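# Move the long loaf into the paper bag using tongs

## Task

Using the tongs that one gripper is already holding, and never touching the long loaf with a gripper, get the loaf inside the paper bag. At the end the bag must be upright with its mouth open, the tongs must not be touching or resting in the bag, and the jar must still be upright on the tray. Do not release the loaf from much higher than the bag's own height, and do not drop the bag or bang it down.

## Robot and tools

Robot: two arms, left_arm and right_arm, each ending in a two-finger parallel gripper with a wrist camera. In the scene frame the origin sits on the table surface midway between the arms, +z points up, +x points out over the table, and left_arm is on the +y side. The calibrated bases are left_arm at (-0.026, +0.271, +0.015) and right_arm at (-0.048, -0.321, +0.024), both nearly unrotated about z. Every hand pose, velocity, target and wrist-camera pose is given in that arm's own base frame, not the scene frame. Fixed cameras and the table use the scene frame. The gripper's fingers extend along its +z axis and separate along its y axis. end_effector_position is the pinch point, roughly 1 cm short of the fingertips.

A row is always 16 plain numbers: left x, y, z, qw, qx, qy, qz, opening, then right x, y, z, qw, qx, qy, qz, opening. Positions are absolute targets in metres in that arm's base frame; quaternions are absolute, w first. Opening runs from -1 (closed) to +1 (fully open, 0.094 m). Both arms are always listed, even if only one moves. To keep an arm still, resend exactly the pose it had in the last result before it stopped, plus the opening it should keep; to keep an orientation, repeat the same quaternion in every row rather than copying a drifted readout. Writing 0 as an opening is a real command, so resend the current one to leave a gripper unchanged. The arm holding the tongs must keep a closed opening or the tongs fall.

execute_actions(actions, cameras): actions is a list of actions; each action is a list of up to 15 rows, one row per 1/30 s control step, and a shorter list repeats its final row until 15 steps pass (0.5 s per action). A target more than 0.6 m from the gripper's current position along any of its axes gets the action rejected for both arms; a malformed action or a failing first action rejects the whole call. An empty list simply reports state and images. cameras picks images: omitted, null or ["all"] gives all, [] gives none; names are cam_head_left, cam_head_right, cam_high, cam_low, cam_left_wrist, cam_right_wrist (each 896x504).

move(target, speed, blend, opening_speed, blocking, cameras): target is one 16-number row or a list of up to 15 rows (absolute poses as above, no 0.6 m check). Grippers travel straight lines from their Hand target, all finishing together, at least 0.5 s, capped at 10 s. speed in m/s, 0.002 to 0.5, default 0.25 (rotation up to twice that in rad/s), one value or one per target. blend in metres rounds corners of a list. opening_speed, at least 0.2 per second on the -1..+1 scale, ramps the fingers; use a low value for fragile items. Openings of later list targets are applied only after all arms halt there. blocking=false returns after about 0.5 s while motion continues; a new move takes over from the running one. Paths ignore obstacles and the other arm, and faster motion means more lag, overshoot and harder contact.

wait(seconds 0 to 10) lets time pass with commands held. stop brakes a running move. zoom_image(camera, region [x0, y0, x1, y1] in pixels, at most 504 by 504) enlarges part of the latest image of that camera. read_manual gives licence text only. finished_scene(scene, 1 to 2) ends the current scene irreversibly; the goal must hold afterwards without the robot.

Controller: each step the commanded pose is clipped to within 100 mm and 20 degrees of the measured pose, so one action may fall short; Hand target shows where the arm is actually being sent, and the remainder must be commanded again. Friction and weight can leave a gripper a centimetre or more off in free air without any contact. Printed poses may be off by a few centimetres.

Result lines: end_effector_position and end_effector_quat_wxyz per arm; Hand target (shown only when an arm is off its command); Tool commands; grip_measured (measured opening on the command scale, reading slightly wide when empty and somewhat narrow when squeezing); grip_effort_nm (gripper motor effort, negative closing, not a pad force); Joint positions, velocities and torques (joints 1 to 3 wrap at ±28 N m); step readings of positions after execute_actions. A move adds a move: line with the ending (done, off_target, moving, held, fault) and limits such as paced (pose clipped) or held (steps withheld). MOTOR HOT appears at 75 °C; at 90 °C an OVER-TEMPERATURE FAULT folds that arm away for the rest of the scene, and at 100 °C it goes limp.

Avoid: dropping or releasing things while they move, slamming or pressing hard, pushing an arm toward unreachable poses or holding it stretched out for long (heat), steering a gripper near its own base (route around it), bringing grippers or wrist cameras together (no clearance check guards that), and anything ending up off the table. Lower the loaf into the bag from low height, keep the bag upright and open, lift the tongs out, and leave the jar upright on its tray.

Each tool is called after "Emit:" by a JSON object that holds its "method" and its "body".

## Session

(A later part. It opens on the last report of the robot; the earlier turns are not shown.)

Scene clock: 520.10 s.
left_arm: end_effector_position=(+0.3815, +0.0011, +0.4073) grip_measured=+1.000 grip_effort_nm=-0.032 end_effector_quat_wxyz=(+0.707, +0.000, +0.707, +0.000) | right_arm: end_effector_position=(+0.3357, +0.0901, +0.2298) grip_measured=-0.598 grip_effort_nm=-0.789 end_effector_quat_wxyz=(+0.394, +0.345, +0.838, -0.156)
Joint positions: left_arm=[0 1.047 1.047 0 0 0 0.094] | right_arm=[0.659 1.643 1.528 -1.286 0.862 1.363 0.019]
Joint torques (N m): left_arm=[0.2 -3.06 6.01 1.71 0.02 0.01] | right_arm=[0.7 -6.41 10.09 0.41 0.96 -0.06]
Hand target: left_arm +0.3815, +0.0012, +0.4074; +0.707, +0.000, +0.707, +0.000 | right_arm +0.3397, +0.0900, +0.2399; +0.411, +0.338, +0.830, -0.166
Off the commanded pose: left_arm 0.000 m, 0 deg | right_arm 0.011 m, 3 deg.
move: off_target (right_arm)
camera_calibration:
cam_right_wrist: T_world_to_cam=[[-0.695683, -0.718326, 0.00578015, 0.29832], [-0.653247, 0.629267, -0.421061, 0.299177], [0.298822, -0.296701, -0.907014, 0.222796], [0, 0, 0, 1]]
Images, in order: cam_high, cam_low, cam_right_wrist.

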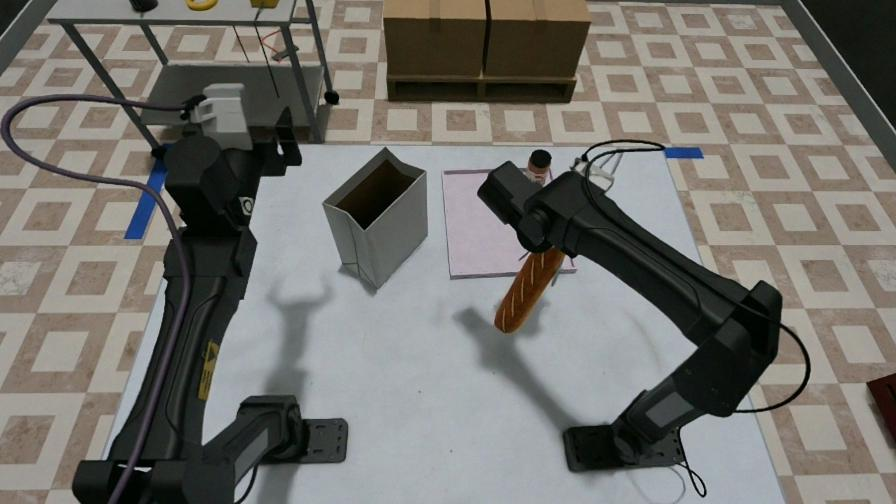

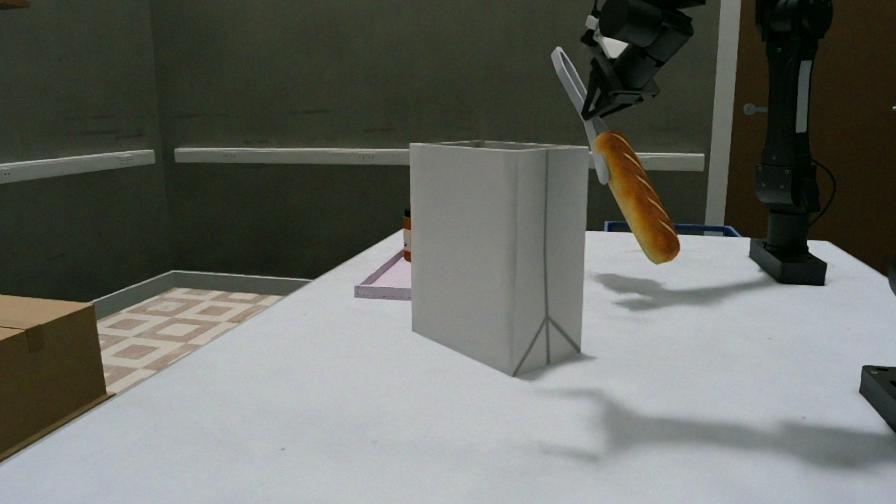

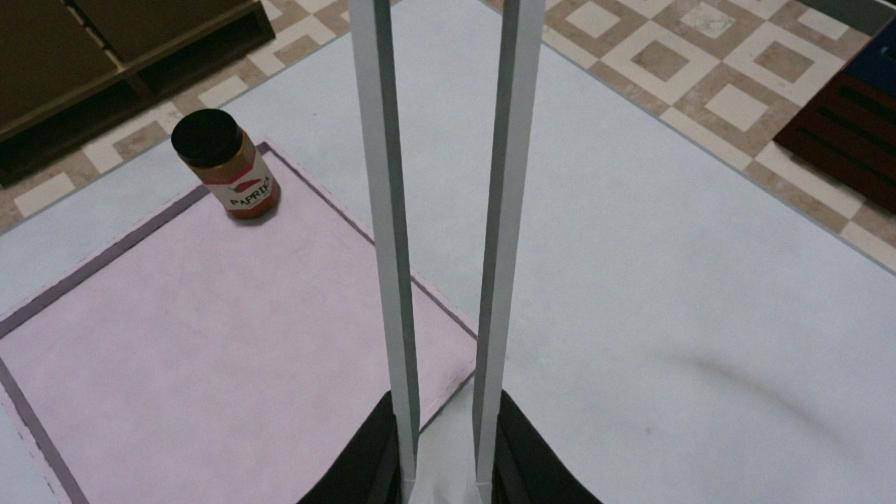

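Emit:
{"method": "move", "body": {"target": [[0.24,0.29,0.41,0.6409,-0.2988,0.6409,0.2988,1.0,0.35,0.11,0.29,0.52,0.17,0.83,-0.09,-0.6],[0.24,0.29,0.41,0.6409,-0.2988,0.6409,0.2988,1.0,0.36,0.13,0.36,0.6404,-0.0668,0.7631,0.056,-0.6]], "speed": 0.1, "blend": 0.02, "cameras": ["cam_right_wrist","cam_high","cam_low"]}}

Emit:
{"method": "zoom_image", "body": {"camera": "cam_low", "region": [540, 0, 740, 320]}}

Scene clock: 537.90 s.
left_arm: end_effector_position=(+0.2413, +0.2873, +0.3941) grip_measured=+1.000 grip_effort_nm=-0.037 end_effector_quat_wxyz=(+0.631, -0.301, +0.653, +0.290) | right_arm: end_effector_position=(+0.3630, +0.1334, +0.3464) grip_measured=-0.599 grip_effort_nm=-0.789 end_effector_quat_wxyz=(+0.621, -0.072, +0.779, +0.049)
Joint positions: left_arm=[0.875 1.019 1.017 -0.033 0.012 0 0.094] | right_arm=[0.492 1.109 1.061 -0.191 0.314 0.062 0.019]
Joint velocities: left_arm=[within noise] | right_arm=[0.007 -0.017 -0.007 -0.051 -0.11 -0.022 -0.005]
Joint torques (N m): left_arm=[0.43 -2.22 8.53 1.89 -0.04 0.01] | right_arm=[-0.81 -5.91 7.6 2.25 -0.04 -0.07]
Hand target: left_arm +0.2397, +0.2895, +0.4096; +0.641, -0.299, +0.641, +0.299 | right_arm +0.3598, +0.1300, +0.3599; +0.640, -0.067, +0.763, +0.056
Off the commanded pose: left_arm 0.016 m, 2 deg | right_arm 0.014 m, 3 deg.
move: off_target (left_arm, right_arm)
camera_calibration:
cam_right_wrist: T_world_to_cam=[[0.171372, -0.984726, 0.030759, 0.0598205], [-0.605224, -0.12986, -0.785392, 0.548853], [0.77739, 0.115978, -0.618234, 0.00444797], [0, 0, 0, 1]]
Images, in order: cam_high, cam_low, cam_right_wrist.

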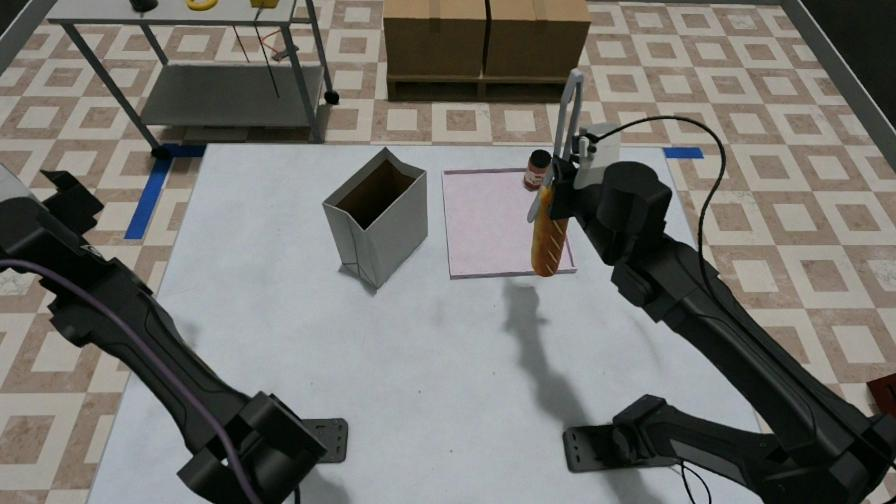

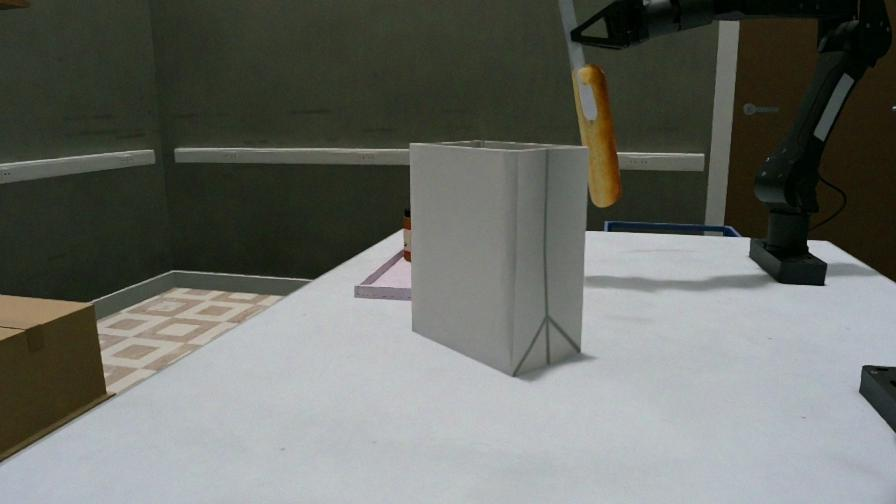

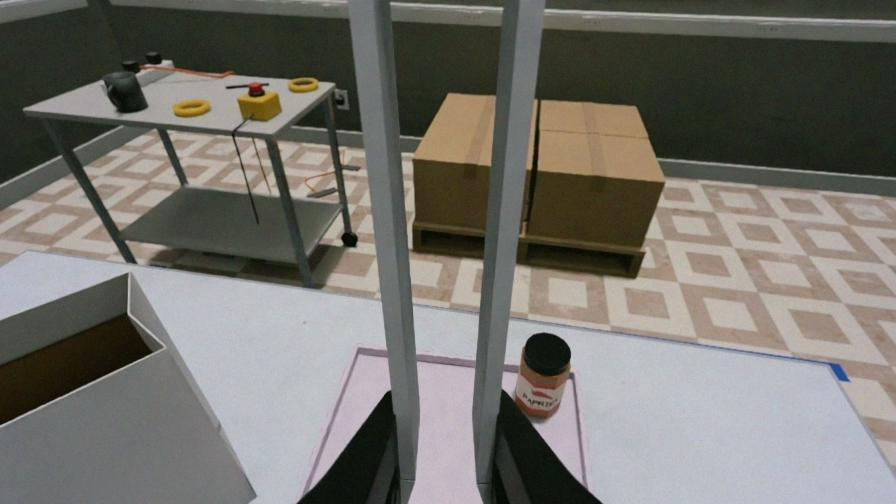

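Scaled by 1.575.

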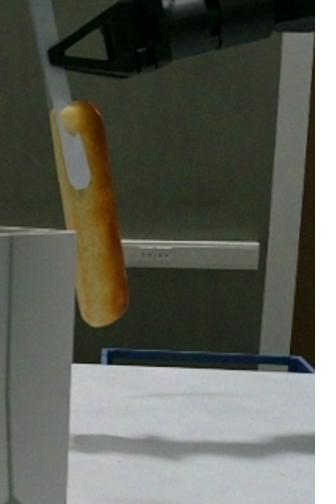

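Emit:
{"method": "move", "body": {"target": [[0.24,0.29,0.41,0.6409,-0.2988,0.6409,0.2988,1.0,0.37,0.16,0.45,0.66,-0.09,0.74,0.1,-0.6],[0.24,0.29,0.41,0.6409,-0.2988,0.6409,0.2988,1.0,0.37,0.24,0.505,0.7198,-0.1973,0.6257,0.2269,-0.6]], "speed": 0.1, "blend": 0.02}}

Emit:
{"method": "zoom_image", "body": {"camera": "cam_low", "region": [400, 0, 740, 320]}}

Scene clock: 587.80 s.
left_arm: end_effector_position=(+0.2413, +0.2873, +0.3943) grip_measured=+1.000 grip_effort_nm=-0.037 end_effector_quat_wxyz=(+0.631, -0.301, +0.653, +0.291) | right_arm: end_effector_position=(+0.3734, +0.2355, +0.4781) grip_measured=-0.597 grip_effort_nm=-0.691 end_effector_quat_wxyz=(+0.697, -0.196, +0.655, +0.216)
Joint positions: left_arm=[0.875 1.019 1.017 -0.033 0.012 0 0.094] | right_arm=[0.54 1.329 1.44 -0.046 -0.051 0.014 0.019]
Joint torques (N m): left_arm=[0.46 -2.14 8.61 1.88 -0.07 0.01] | right_arm=[0.7 -4.38 11.96 2.27 -0.11 -0.07]
Hand target: left_arm +0.2397, +0.2895, +0.4097; +0.641, -0.299, +0.641, +0.299 | right_arm +0.3684, +0.2388, +0.5041; +0.720, -0.197, +0.626, +0.227
Off the commanded pose: left_arm 0.016 m, 2 deg | right_arm 0.027 m, 4 deg.
move: off_target (left_arm, right_arm)
camera_calibration:
cam_left_wrist: T_world_to_cam=[[0.781084, -0.624362, -0.00891501, 0.00022364], [-0.295916, -0.357546, -0.885774, 0.561973], [0.549856, 0.694502, -0.464032, -0.0593585], [0, 0, 0, 1]]
cam_right_wrist: T_world_to_cam=[[0.552985, -0.833168, 0.00612942, -0.0118198], [-0.301579, -0.207009, -0.930697, 0.64615], [0.776696, 0.512814, -0.365739, -0.147995], [0, 0, 0, 1]]

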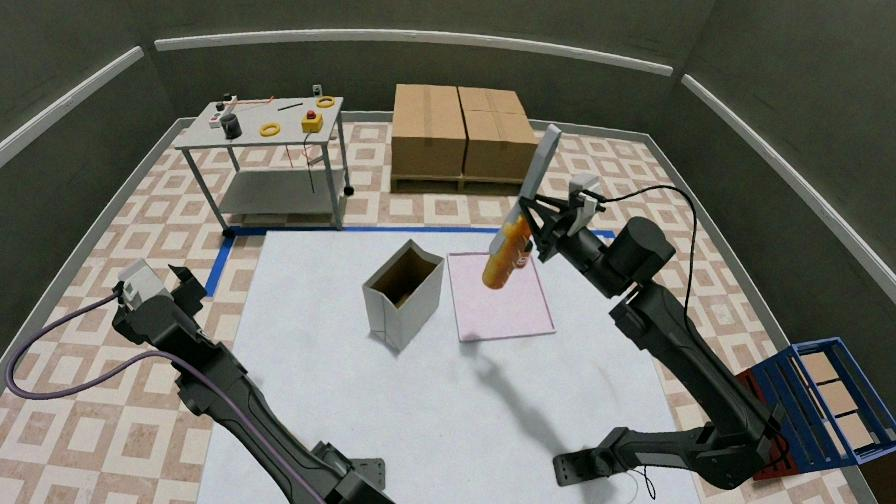

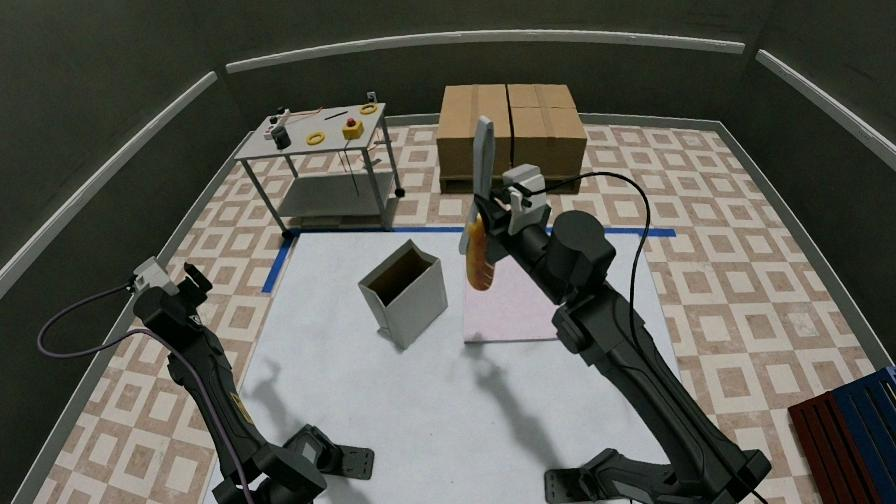

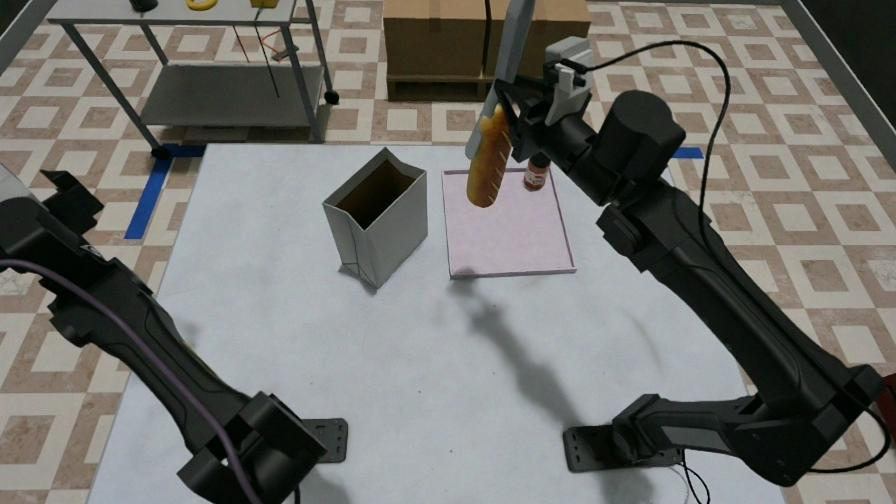

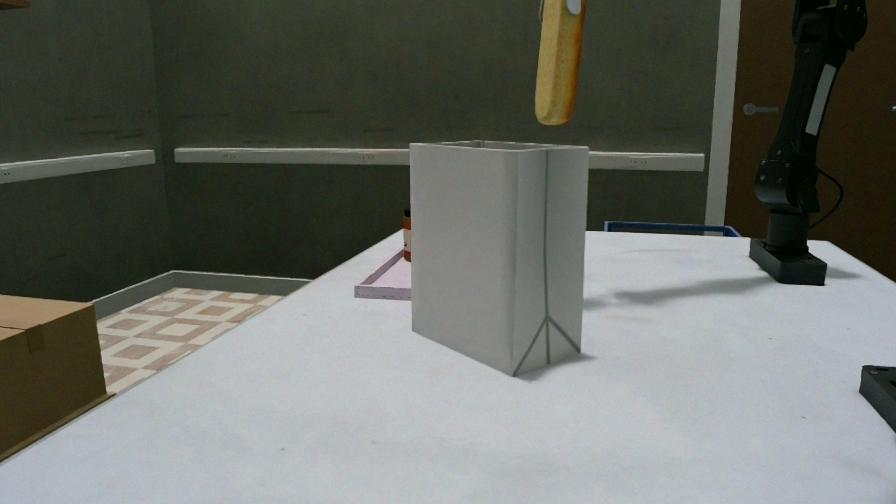

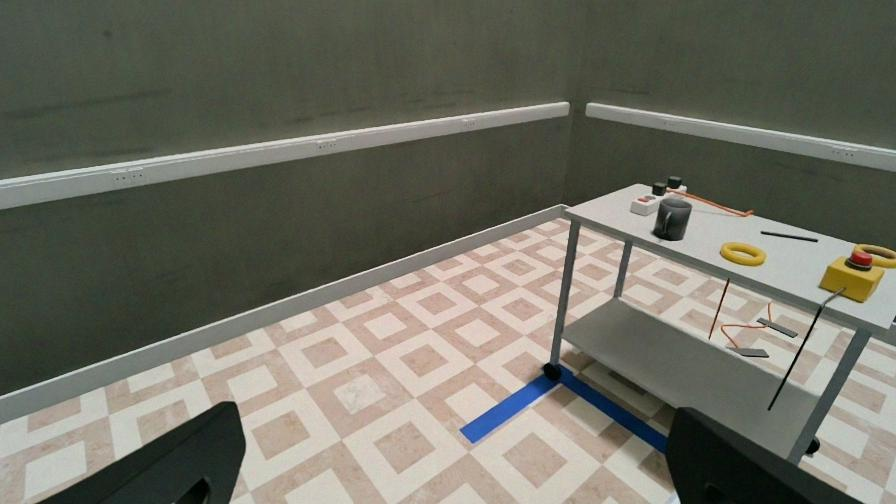

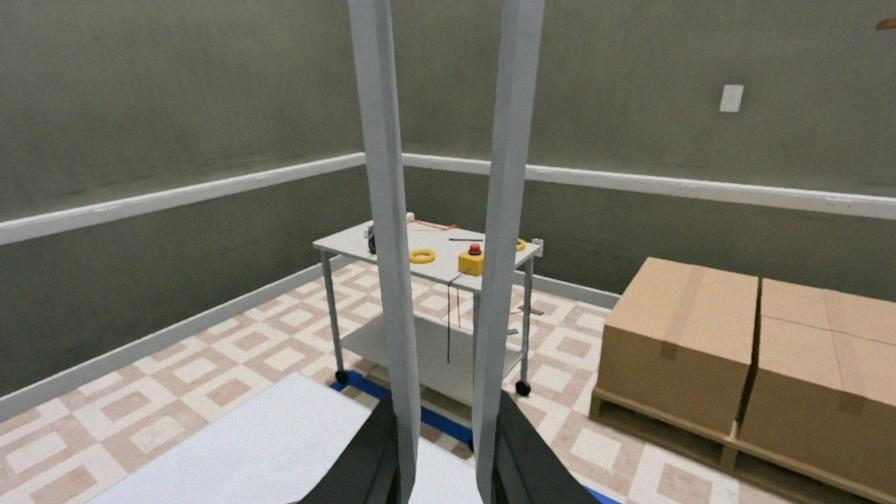

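Scaled by 1.482.

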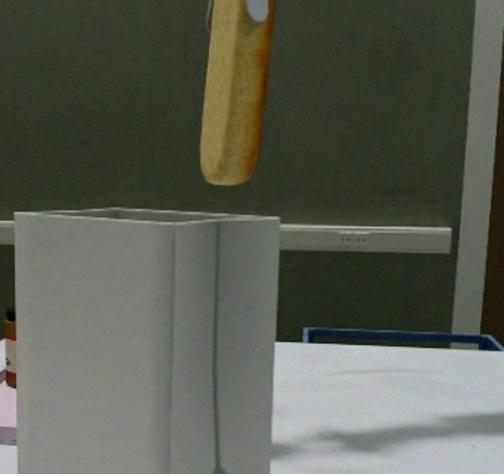

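Emit:
{"method": "move", "body": {"target": [[0.24,0.29,0.41,0.6409,-0.2988,0.6409,0.2988,1.0,0.345,0.255,0.53,0.7573,-0.2274,0.5108,0.3372,-0.6]], "speed": 0.08, "cameras": ["cam_head_left","cam_high","cam_low"]}}

Emit:
{"method": "zoom_image", "body": {"camera": "cam_low", "region": [400, 0, 740, 320]}}

Scene clock: 612.03 s.
left_arm: end_effector_position=(+0.2413, +0.2873, +0.3943) grip_measured=+1.000 grip_effort_nm=-0.037 end_effector_quat_wxyz=(+0.631, -0.301, +0.653, +0.291) | right_arm: end_effector_position=(+0.3428, +0.2564, +0.5279) grip_measured=-0.598 grip_effort_nm=-0.779 end_effector_quat_wxyz=(+0.750, -0.229, +0.521, +0.336)
Joint positions: left_arm=[0.875 1.019 1.017 -0.033 0.012 0 0.094] | right_arm=[0.518 1.329 1.348 0.357 -0.296 0.121 0.019]
Joint velocities: left_arm=[within noise] | right_arm=[-0.007 -0.017 0.002 0.007 -0.022 -0.081 -0.004]
Joint torques (N m): left_arm=[0.62 -1.87 8.66 1.9 -0.01 0.01] | right_arm=[-0.85 -4.33 7.36 2.03 -0.01 0.07]
Hand target: left_arm +0.2397, +0.2895, +0.4097; +0.641, -0.299, +0.641, +0.299 | right_arm +0.3448, +0.2550, +0.5298; +0.757, -0.228, +0.511, +0.337
Off the commanded pose: left_arm 0.016 m, 2 deg | right_arm 0.003 m, 1 deg.
move: off_target (left_arm)
Images, in order: cam_head_left, cam_high, cam_low.

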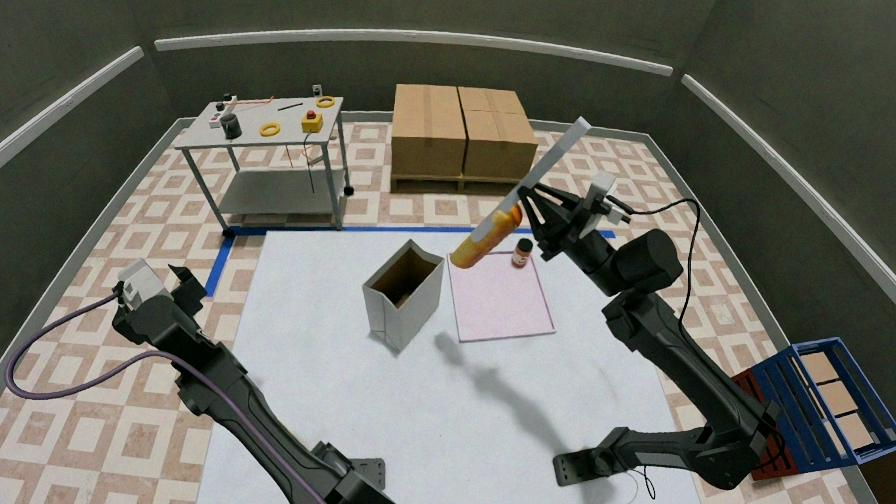

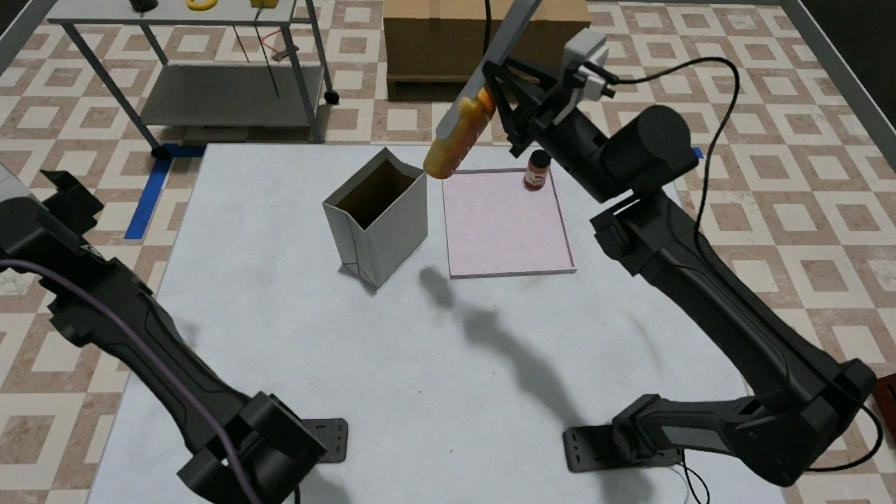

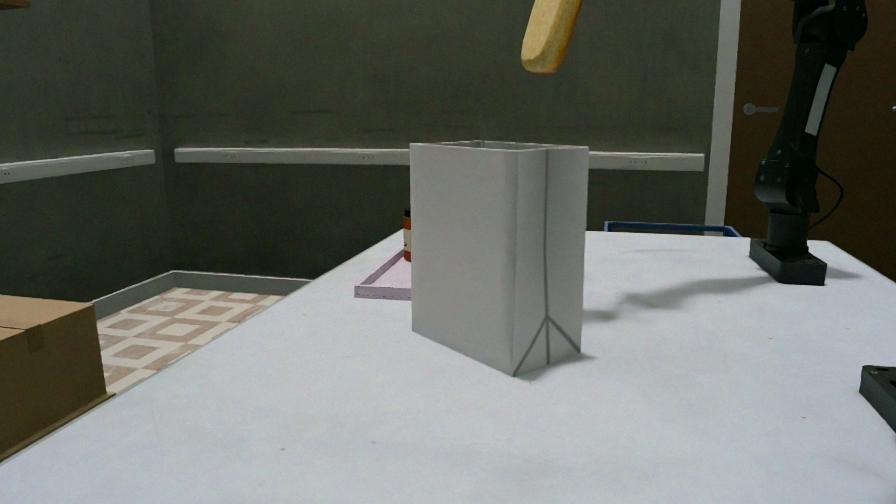

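Scaled by 1.482.

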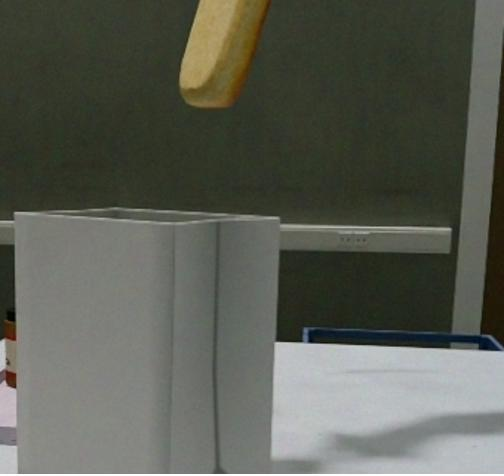

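Emit:
{"method": "move", "body": {"target": [[0.24,0.29,0.41,0.6409,-0.2988,0.6409,0.2988,1.0,0.3645,0.3625,0.52,0.7573,-0.2274,0.5108,0.3372,-0.6]], "speed": 0.07, "cameras": ["cam_head_left","cam_high","cam_low","cam_head_right"]}}

Emit:
{"method": "zoom_image", "body": {"camera": "cam_high", "region": [290, 60, 530, 300]}}

Emit:
{"method": "zoom_image", "body": {"camera": "cam_low", "region": [400, 0, 740, 320]}}

Scene clock: 622.63 s.
left_arm: end_effector_position=(+0.2413, +0.2873, +0.3943) grip_measured=+1.000 grip_effort_nm=-0.037 end_effector_quat_wxyz=(+0.631, -0.301, +0.653, +0.291) | right_arm: end_effector_position=(+0.3663, +0.3636, +0.4937) grip_measured=-0.598 grip_effort_nm=-0.789 end_effector_quat_wxyz=(+0.735, -0.239, +0.540, +0.334)
Joint positions: left_arm=[0.875 1.019 1.017 -0.033 0.012 0 0.094] | right_arm=[0.748 1.609 1.511 0.407 -0.091 0.039 0.019]
Joint torques (N m): left_arm=[0.43 -2.21 8.79 1.86 -0.01 0.06] | right_arm=[0.46 -7.25 12.59 2.14 0.14 -0.07]
Hand target: left_arm +0.2397, +0.2895, +0.4096; +0.641, -0.299, +0.641, +0.299 | right_arm +0.3630, +0.3610, +0.5188; +0.757, -0.227, +0.511, +0.338
Off the commanded pose: left_arm 0.016 m, 2 deg | right_arm 0.026 m, 4 deg.
move: off_target (left_arm, right_arm)
Images, in order: cam_head_left, cam_head_right, cam_high, cam_low.

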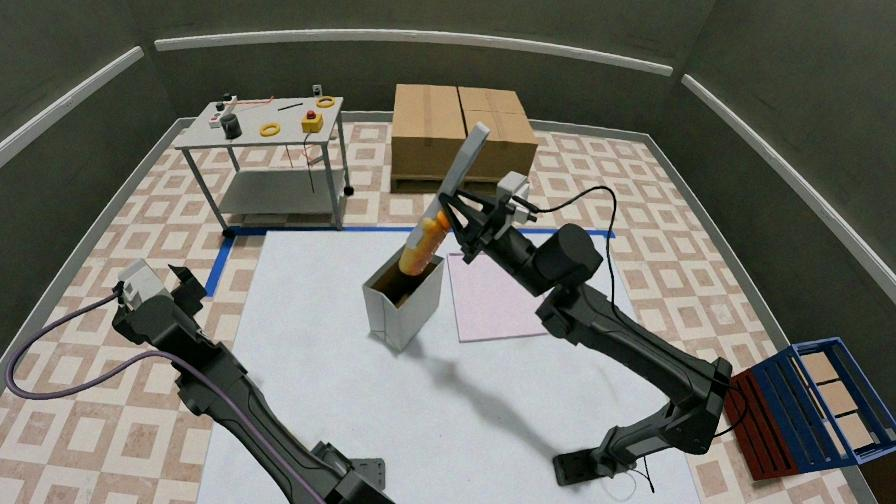

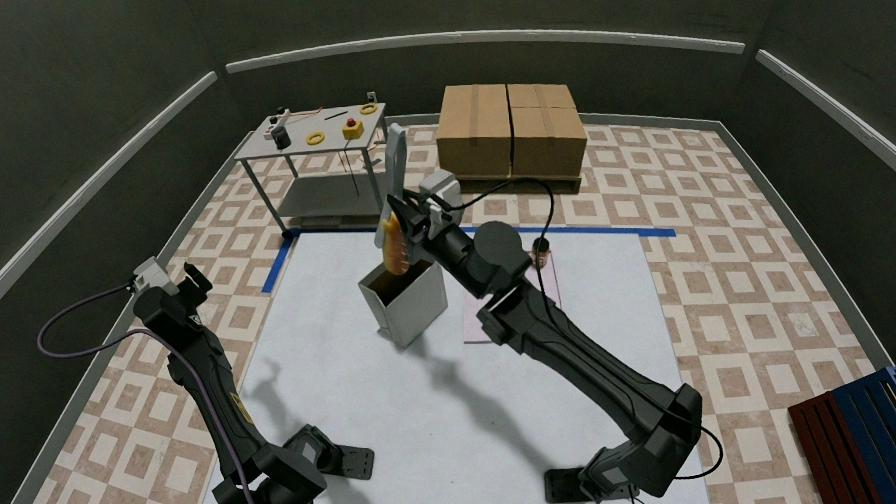

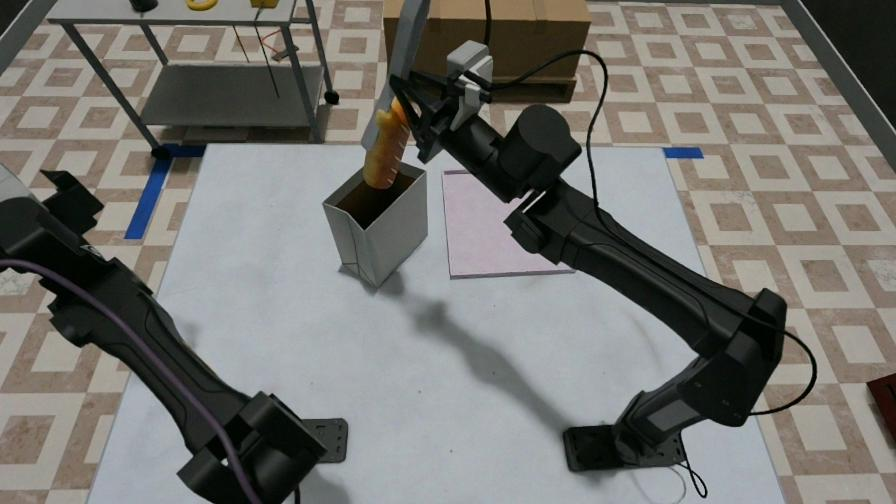

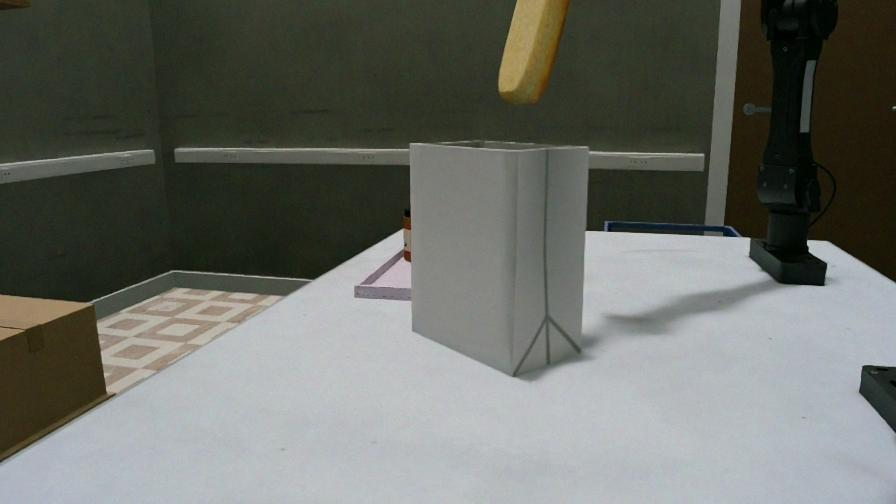

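Scaled by 2.100.

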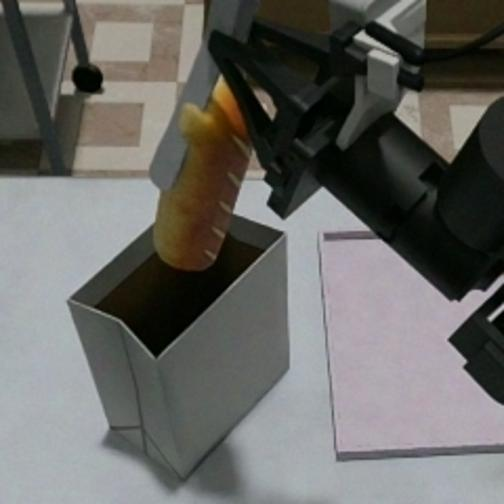

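Scaled by 1.482.

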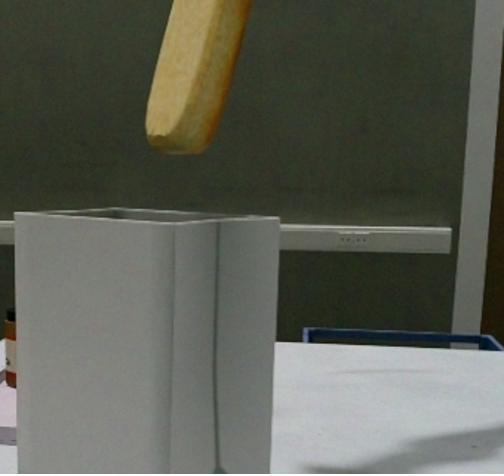

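Emit:
{"method": "move", "body": {"target": [0.24,0.29,0.41,0.6409,-0.2988,0.6409,0.2988,1.0,0.3747,0.3729,0.48,0.7305,-0.2431,0.5460,0.3252,-0.6], "speed": 0.06, "cameras": ["cam_high","cam_low","cam_head_left"]}}

Scene clock: 644.97 s.
left_arm: end_effector_position=(+0.2413, +0.2873, +0.3944) grip_measured=+1.000 grip_effort_nm=-0.042 end_effector_quat_wxyz=(+0.631, -0.301, +0.653, +0.291) | right_arm: end_effector_position=(+0.3733, +0.3698, +0.4791) grip_measured=-0.596 grip_effort_nm=-0.764 end_effector_quat_wxyz=(+0.726, -0.246, +0.553, +0.327)
Joint positions: left_arm=[0.875 1.019 1.017 -0.032 0.012 0 0.094] | right_arm=[0.748 1.631 1.511 0.393 -0.09 0.03 0.019]
Joint torques (N m): left_arm=[0.58 -2.14 8.65 1.88 -0.01 0.02] | right_arm=[0.53 -7.38 8.9 1.98 0.11 -0.09]
Heat: left arm: 44 °C; right arm: 50 °C.
Hand target: left_arm +0.2397, +0.2895, +0.4097; +0.641, -0.299, +0.641, +0.299 | right_arm +0.3746, +0.3728, +0.4799; +0.732, -0.244, +0.547, +0.326
Off the commanded pose: left_arm 0.016 m, 2 deg | right_arm 0.004 m, 1 deg.
move: off_target (left_arm)
Images, in order: cam_head_left, cam_high, cam_low.

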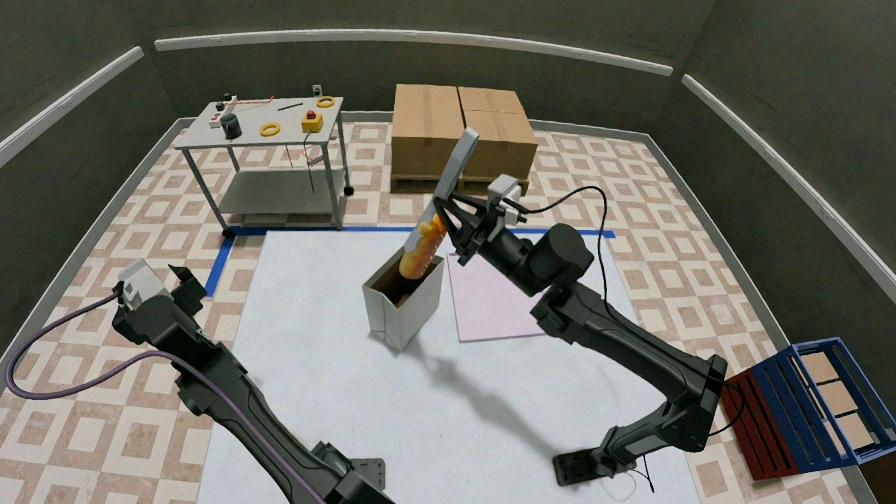

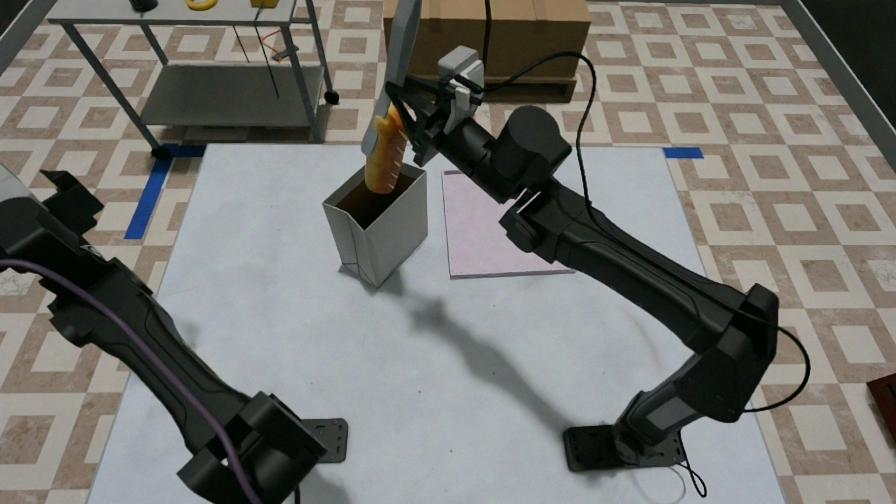

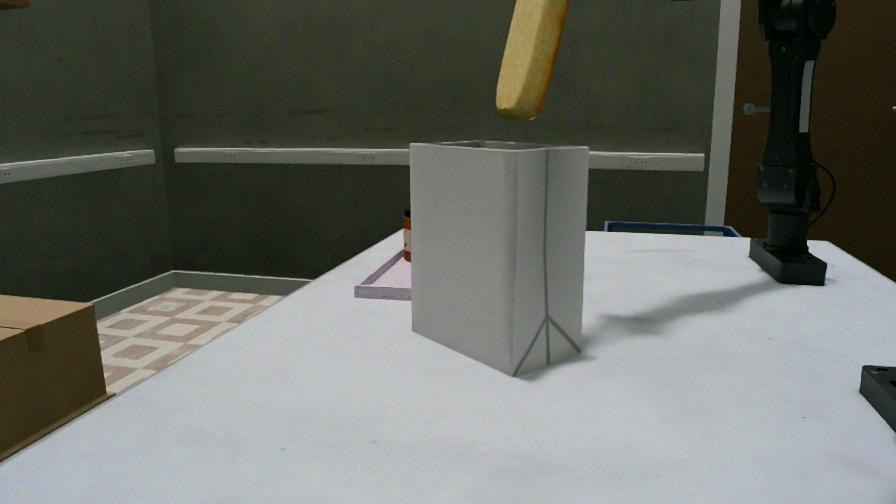

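Emit:
{"method": "move", "body": {"target": [0.24,0.29,0.41,0.6409,-0.2988,0.6409,0.2988,1.0,0.409,0.397,0.455,0.7108,-0.2557,0.5743,0.3165,-0.6], "speed": 0.06, "cameras": ["cam_high","cam_low","cam_head_left"]}}

Emit:
{"method": "zoom_image", "body": {"camera": "cam_high", "region": [290, 60, 530, 300]}}

Emit:
{"method": "zoom_image", "body": {"camera": "cam_head_left", "region": [310, 160, 510, 360]}}

Scene clock: 659.20 s.
left_arm: end_effector_position=(+0.2413, +0.2873, +0.3944) grip_measured=+1.000 grip_effort_nm=-0.042 end_effector_quat_wxyz=(+0.631, -0.301, +0.653, +0.291) | right_arm: end_effector_position=(+0.4042, +0.3985, +0.4372) grip_measured=-0.596 grip_effort_nm=-0.794 end_effector_quat_wxyz=(+0.694, -0.260, +0.593, +0.315)
Joint positions: left_arm=[0.875 1.019 1.017 -0.032 0.012 0 0.094] | right_arm=[0.748 1.766 1.603 0.327 -0.09 0.027 0.019]
Joint torques (N m): left_arm=[0.42 -1.96 8.42 1.91 -0.02 0.02] | right_arm=[-1.03 -8.83 12.45 2.05 -0.07 -0.07]
Hand target: left_arm +0.2397, +0.2895, +0.4097; +0.641, -0.299, +0.641, +0.299 | right_arm +0.4081, +0.3961, +0.4544; +0.711, -0.256, +0.574, +0.316
Off the commanded pose: left_arm 0.016 m, 2 deg | right_arm 0.018 m, 3 deg.
move: off_target (left_arm, right_arm)
Images, in order: cam_head_left, cam_high, cam_low.

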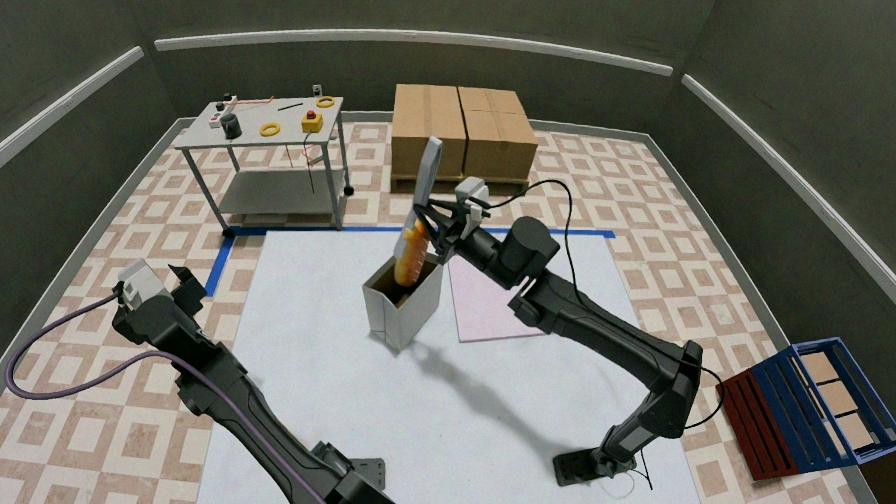

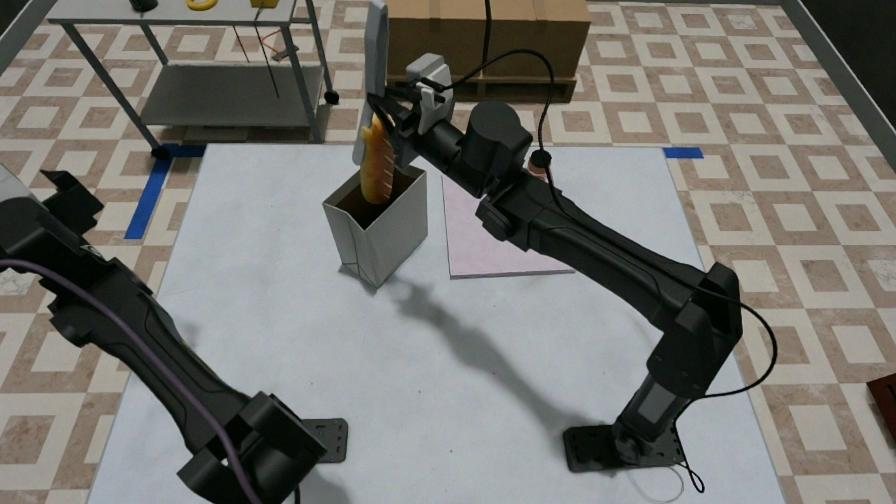

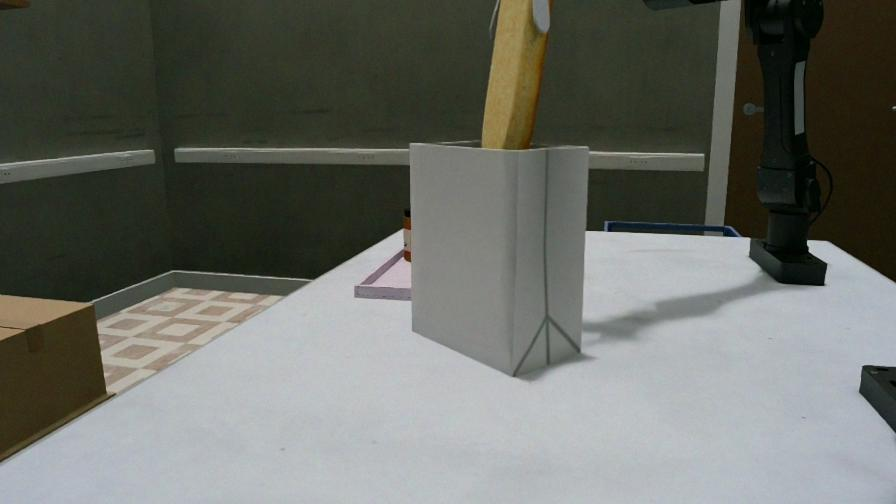

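Scaled by 2.100.

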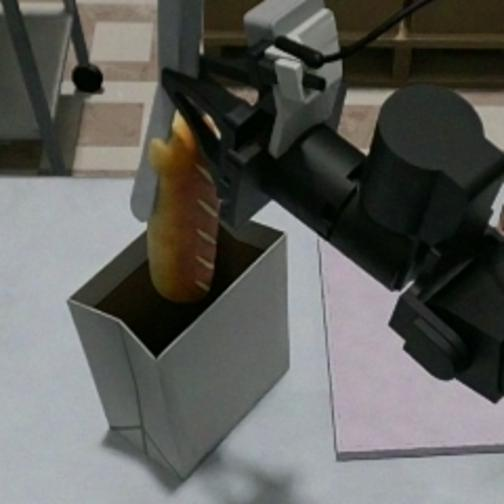

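Scaled by 2.520.

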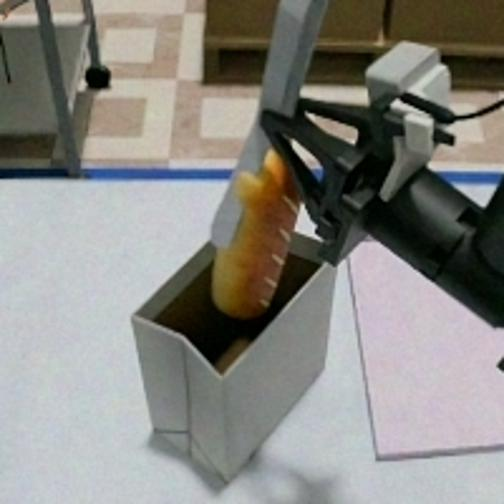

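Emit:
{"method": "move", "body": {"target": [0.24,0.29,0.41,0.6409,-0.2988,0.6409,0.2988,1.0,0.423,0.421,0.395,0.6736,-0.2766,0.6212,0.2999,-0.6], "speed": 0.06, "cameras": ["cam_high","cam_low","cam_head_left"]}}

Emit:
{"method": "zoom_image", "body": {"camera": "cam_high", "region": [290, 60, 530, 300]}}

Emit:
{"method": "zoom_image", "body": {"camera": "cam_head_left", "region": [310, 160, 510, 360]}}

Scene clock: 684.13 s.
left_arm: end_effector_position=(+0.2413, +0.2873, +0.3944) grip_measured=+1.000 grip_effort_nm=-0.037 end_effector_quat_wxyz=(+0.631, -0.301, +0.653, +0.291) | right_arm: end_effector_position=(+0.4223, +0.4153, +0.3806) grip_measured=-0.596 grip_effort_nm=-0.794 end_effector_quat_wxyz=(+0.656, -0.279, +0.635, +0.296)
Joint positions: left_arm=[0.875 1.019 1.017 -0.032 0.012 0 0.094] | right_arm=[0.748 1.847 1.603 0.281 -0.09 0.013 0.019]
Joint torques (N m): left_arm=[0.42 -2.25 8.59 1.88 -0.07 0.06] | right_arm=[0.85 -9.74 11.96 2.15 0.11 -0.08]
Hand target: left_arm +0.2397, +0.2895, +0.4097; +0.641, -0.299, +0.641, +0.299 | right_arm +0.4223, +0.4203, +0.3946; +0.671, -0.276, +0.619, +0.299
Off the commanded pose: left_arm 0.016 m, 2 deg | right_arm 0.016 m, 3 deg.
move: off_target (left_arm, right_arm)
Images, in order: cam_head_left, cam_high, cam_low.

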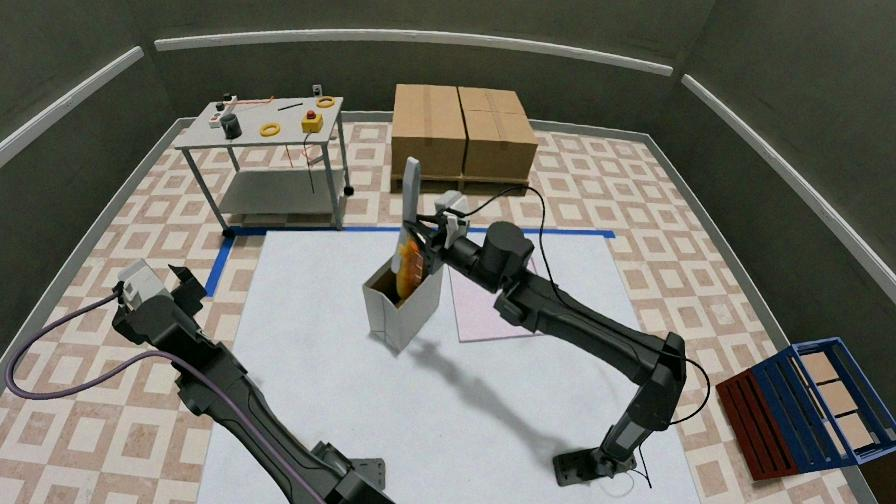

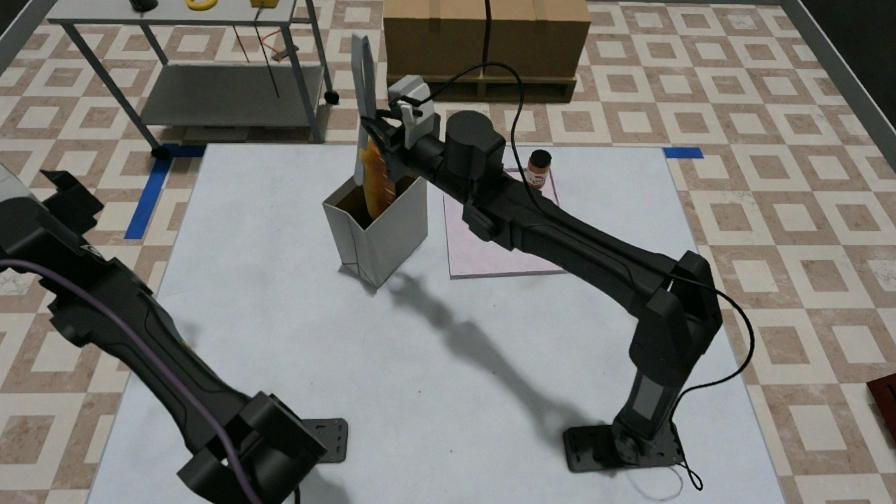

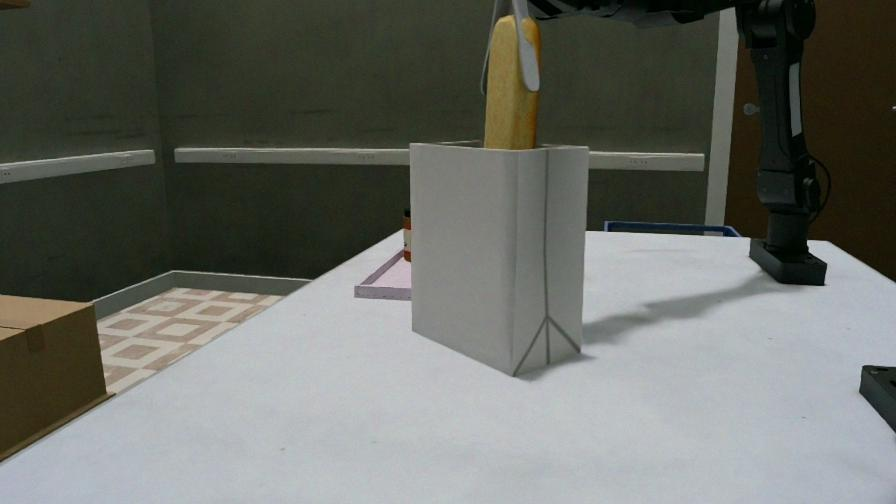

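Scaled by 2.100.

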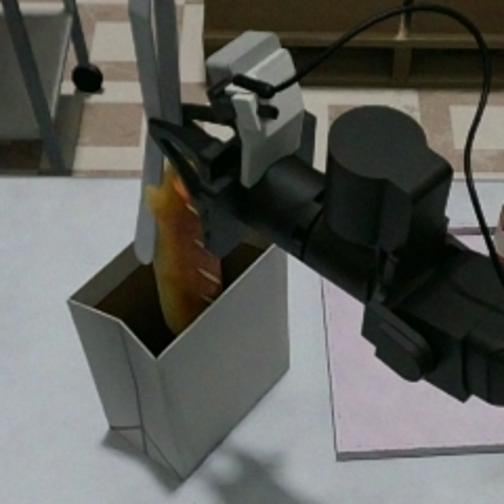

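Scaled by 2.520.

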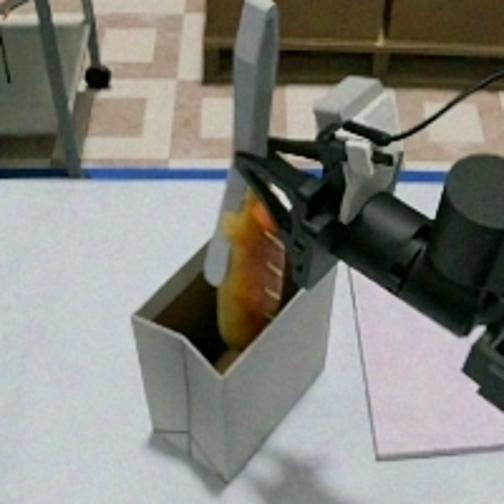

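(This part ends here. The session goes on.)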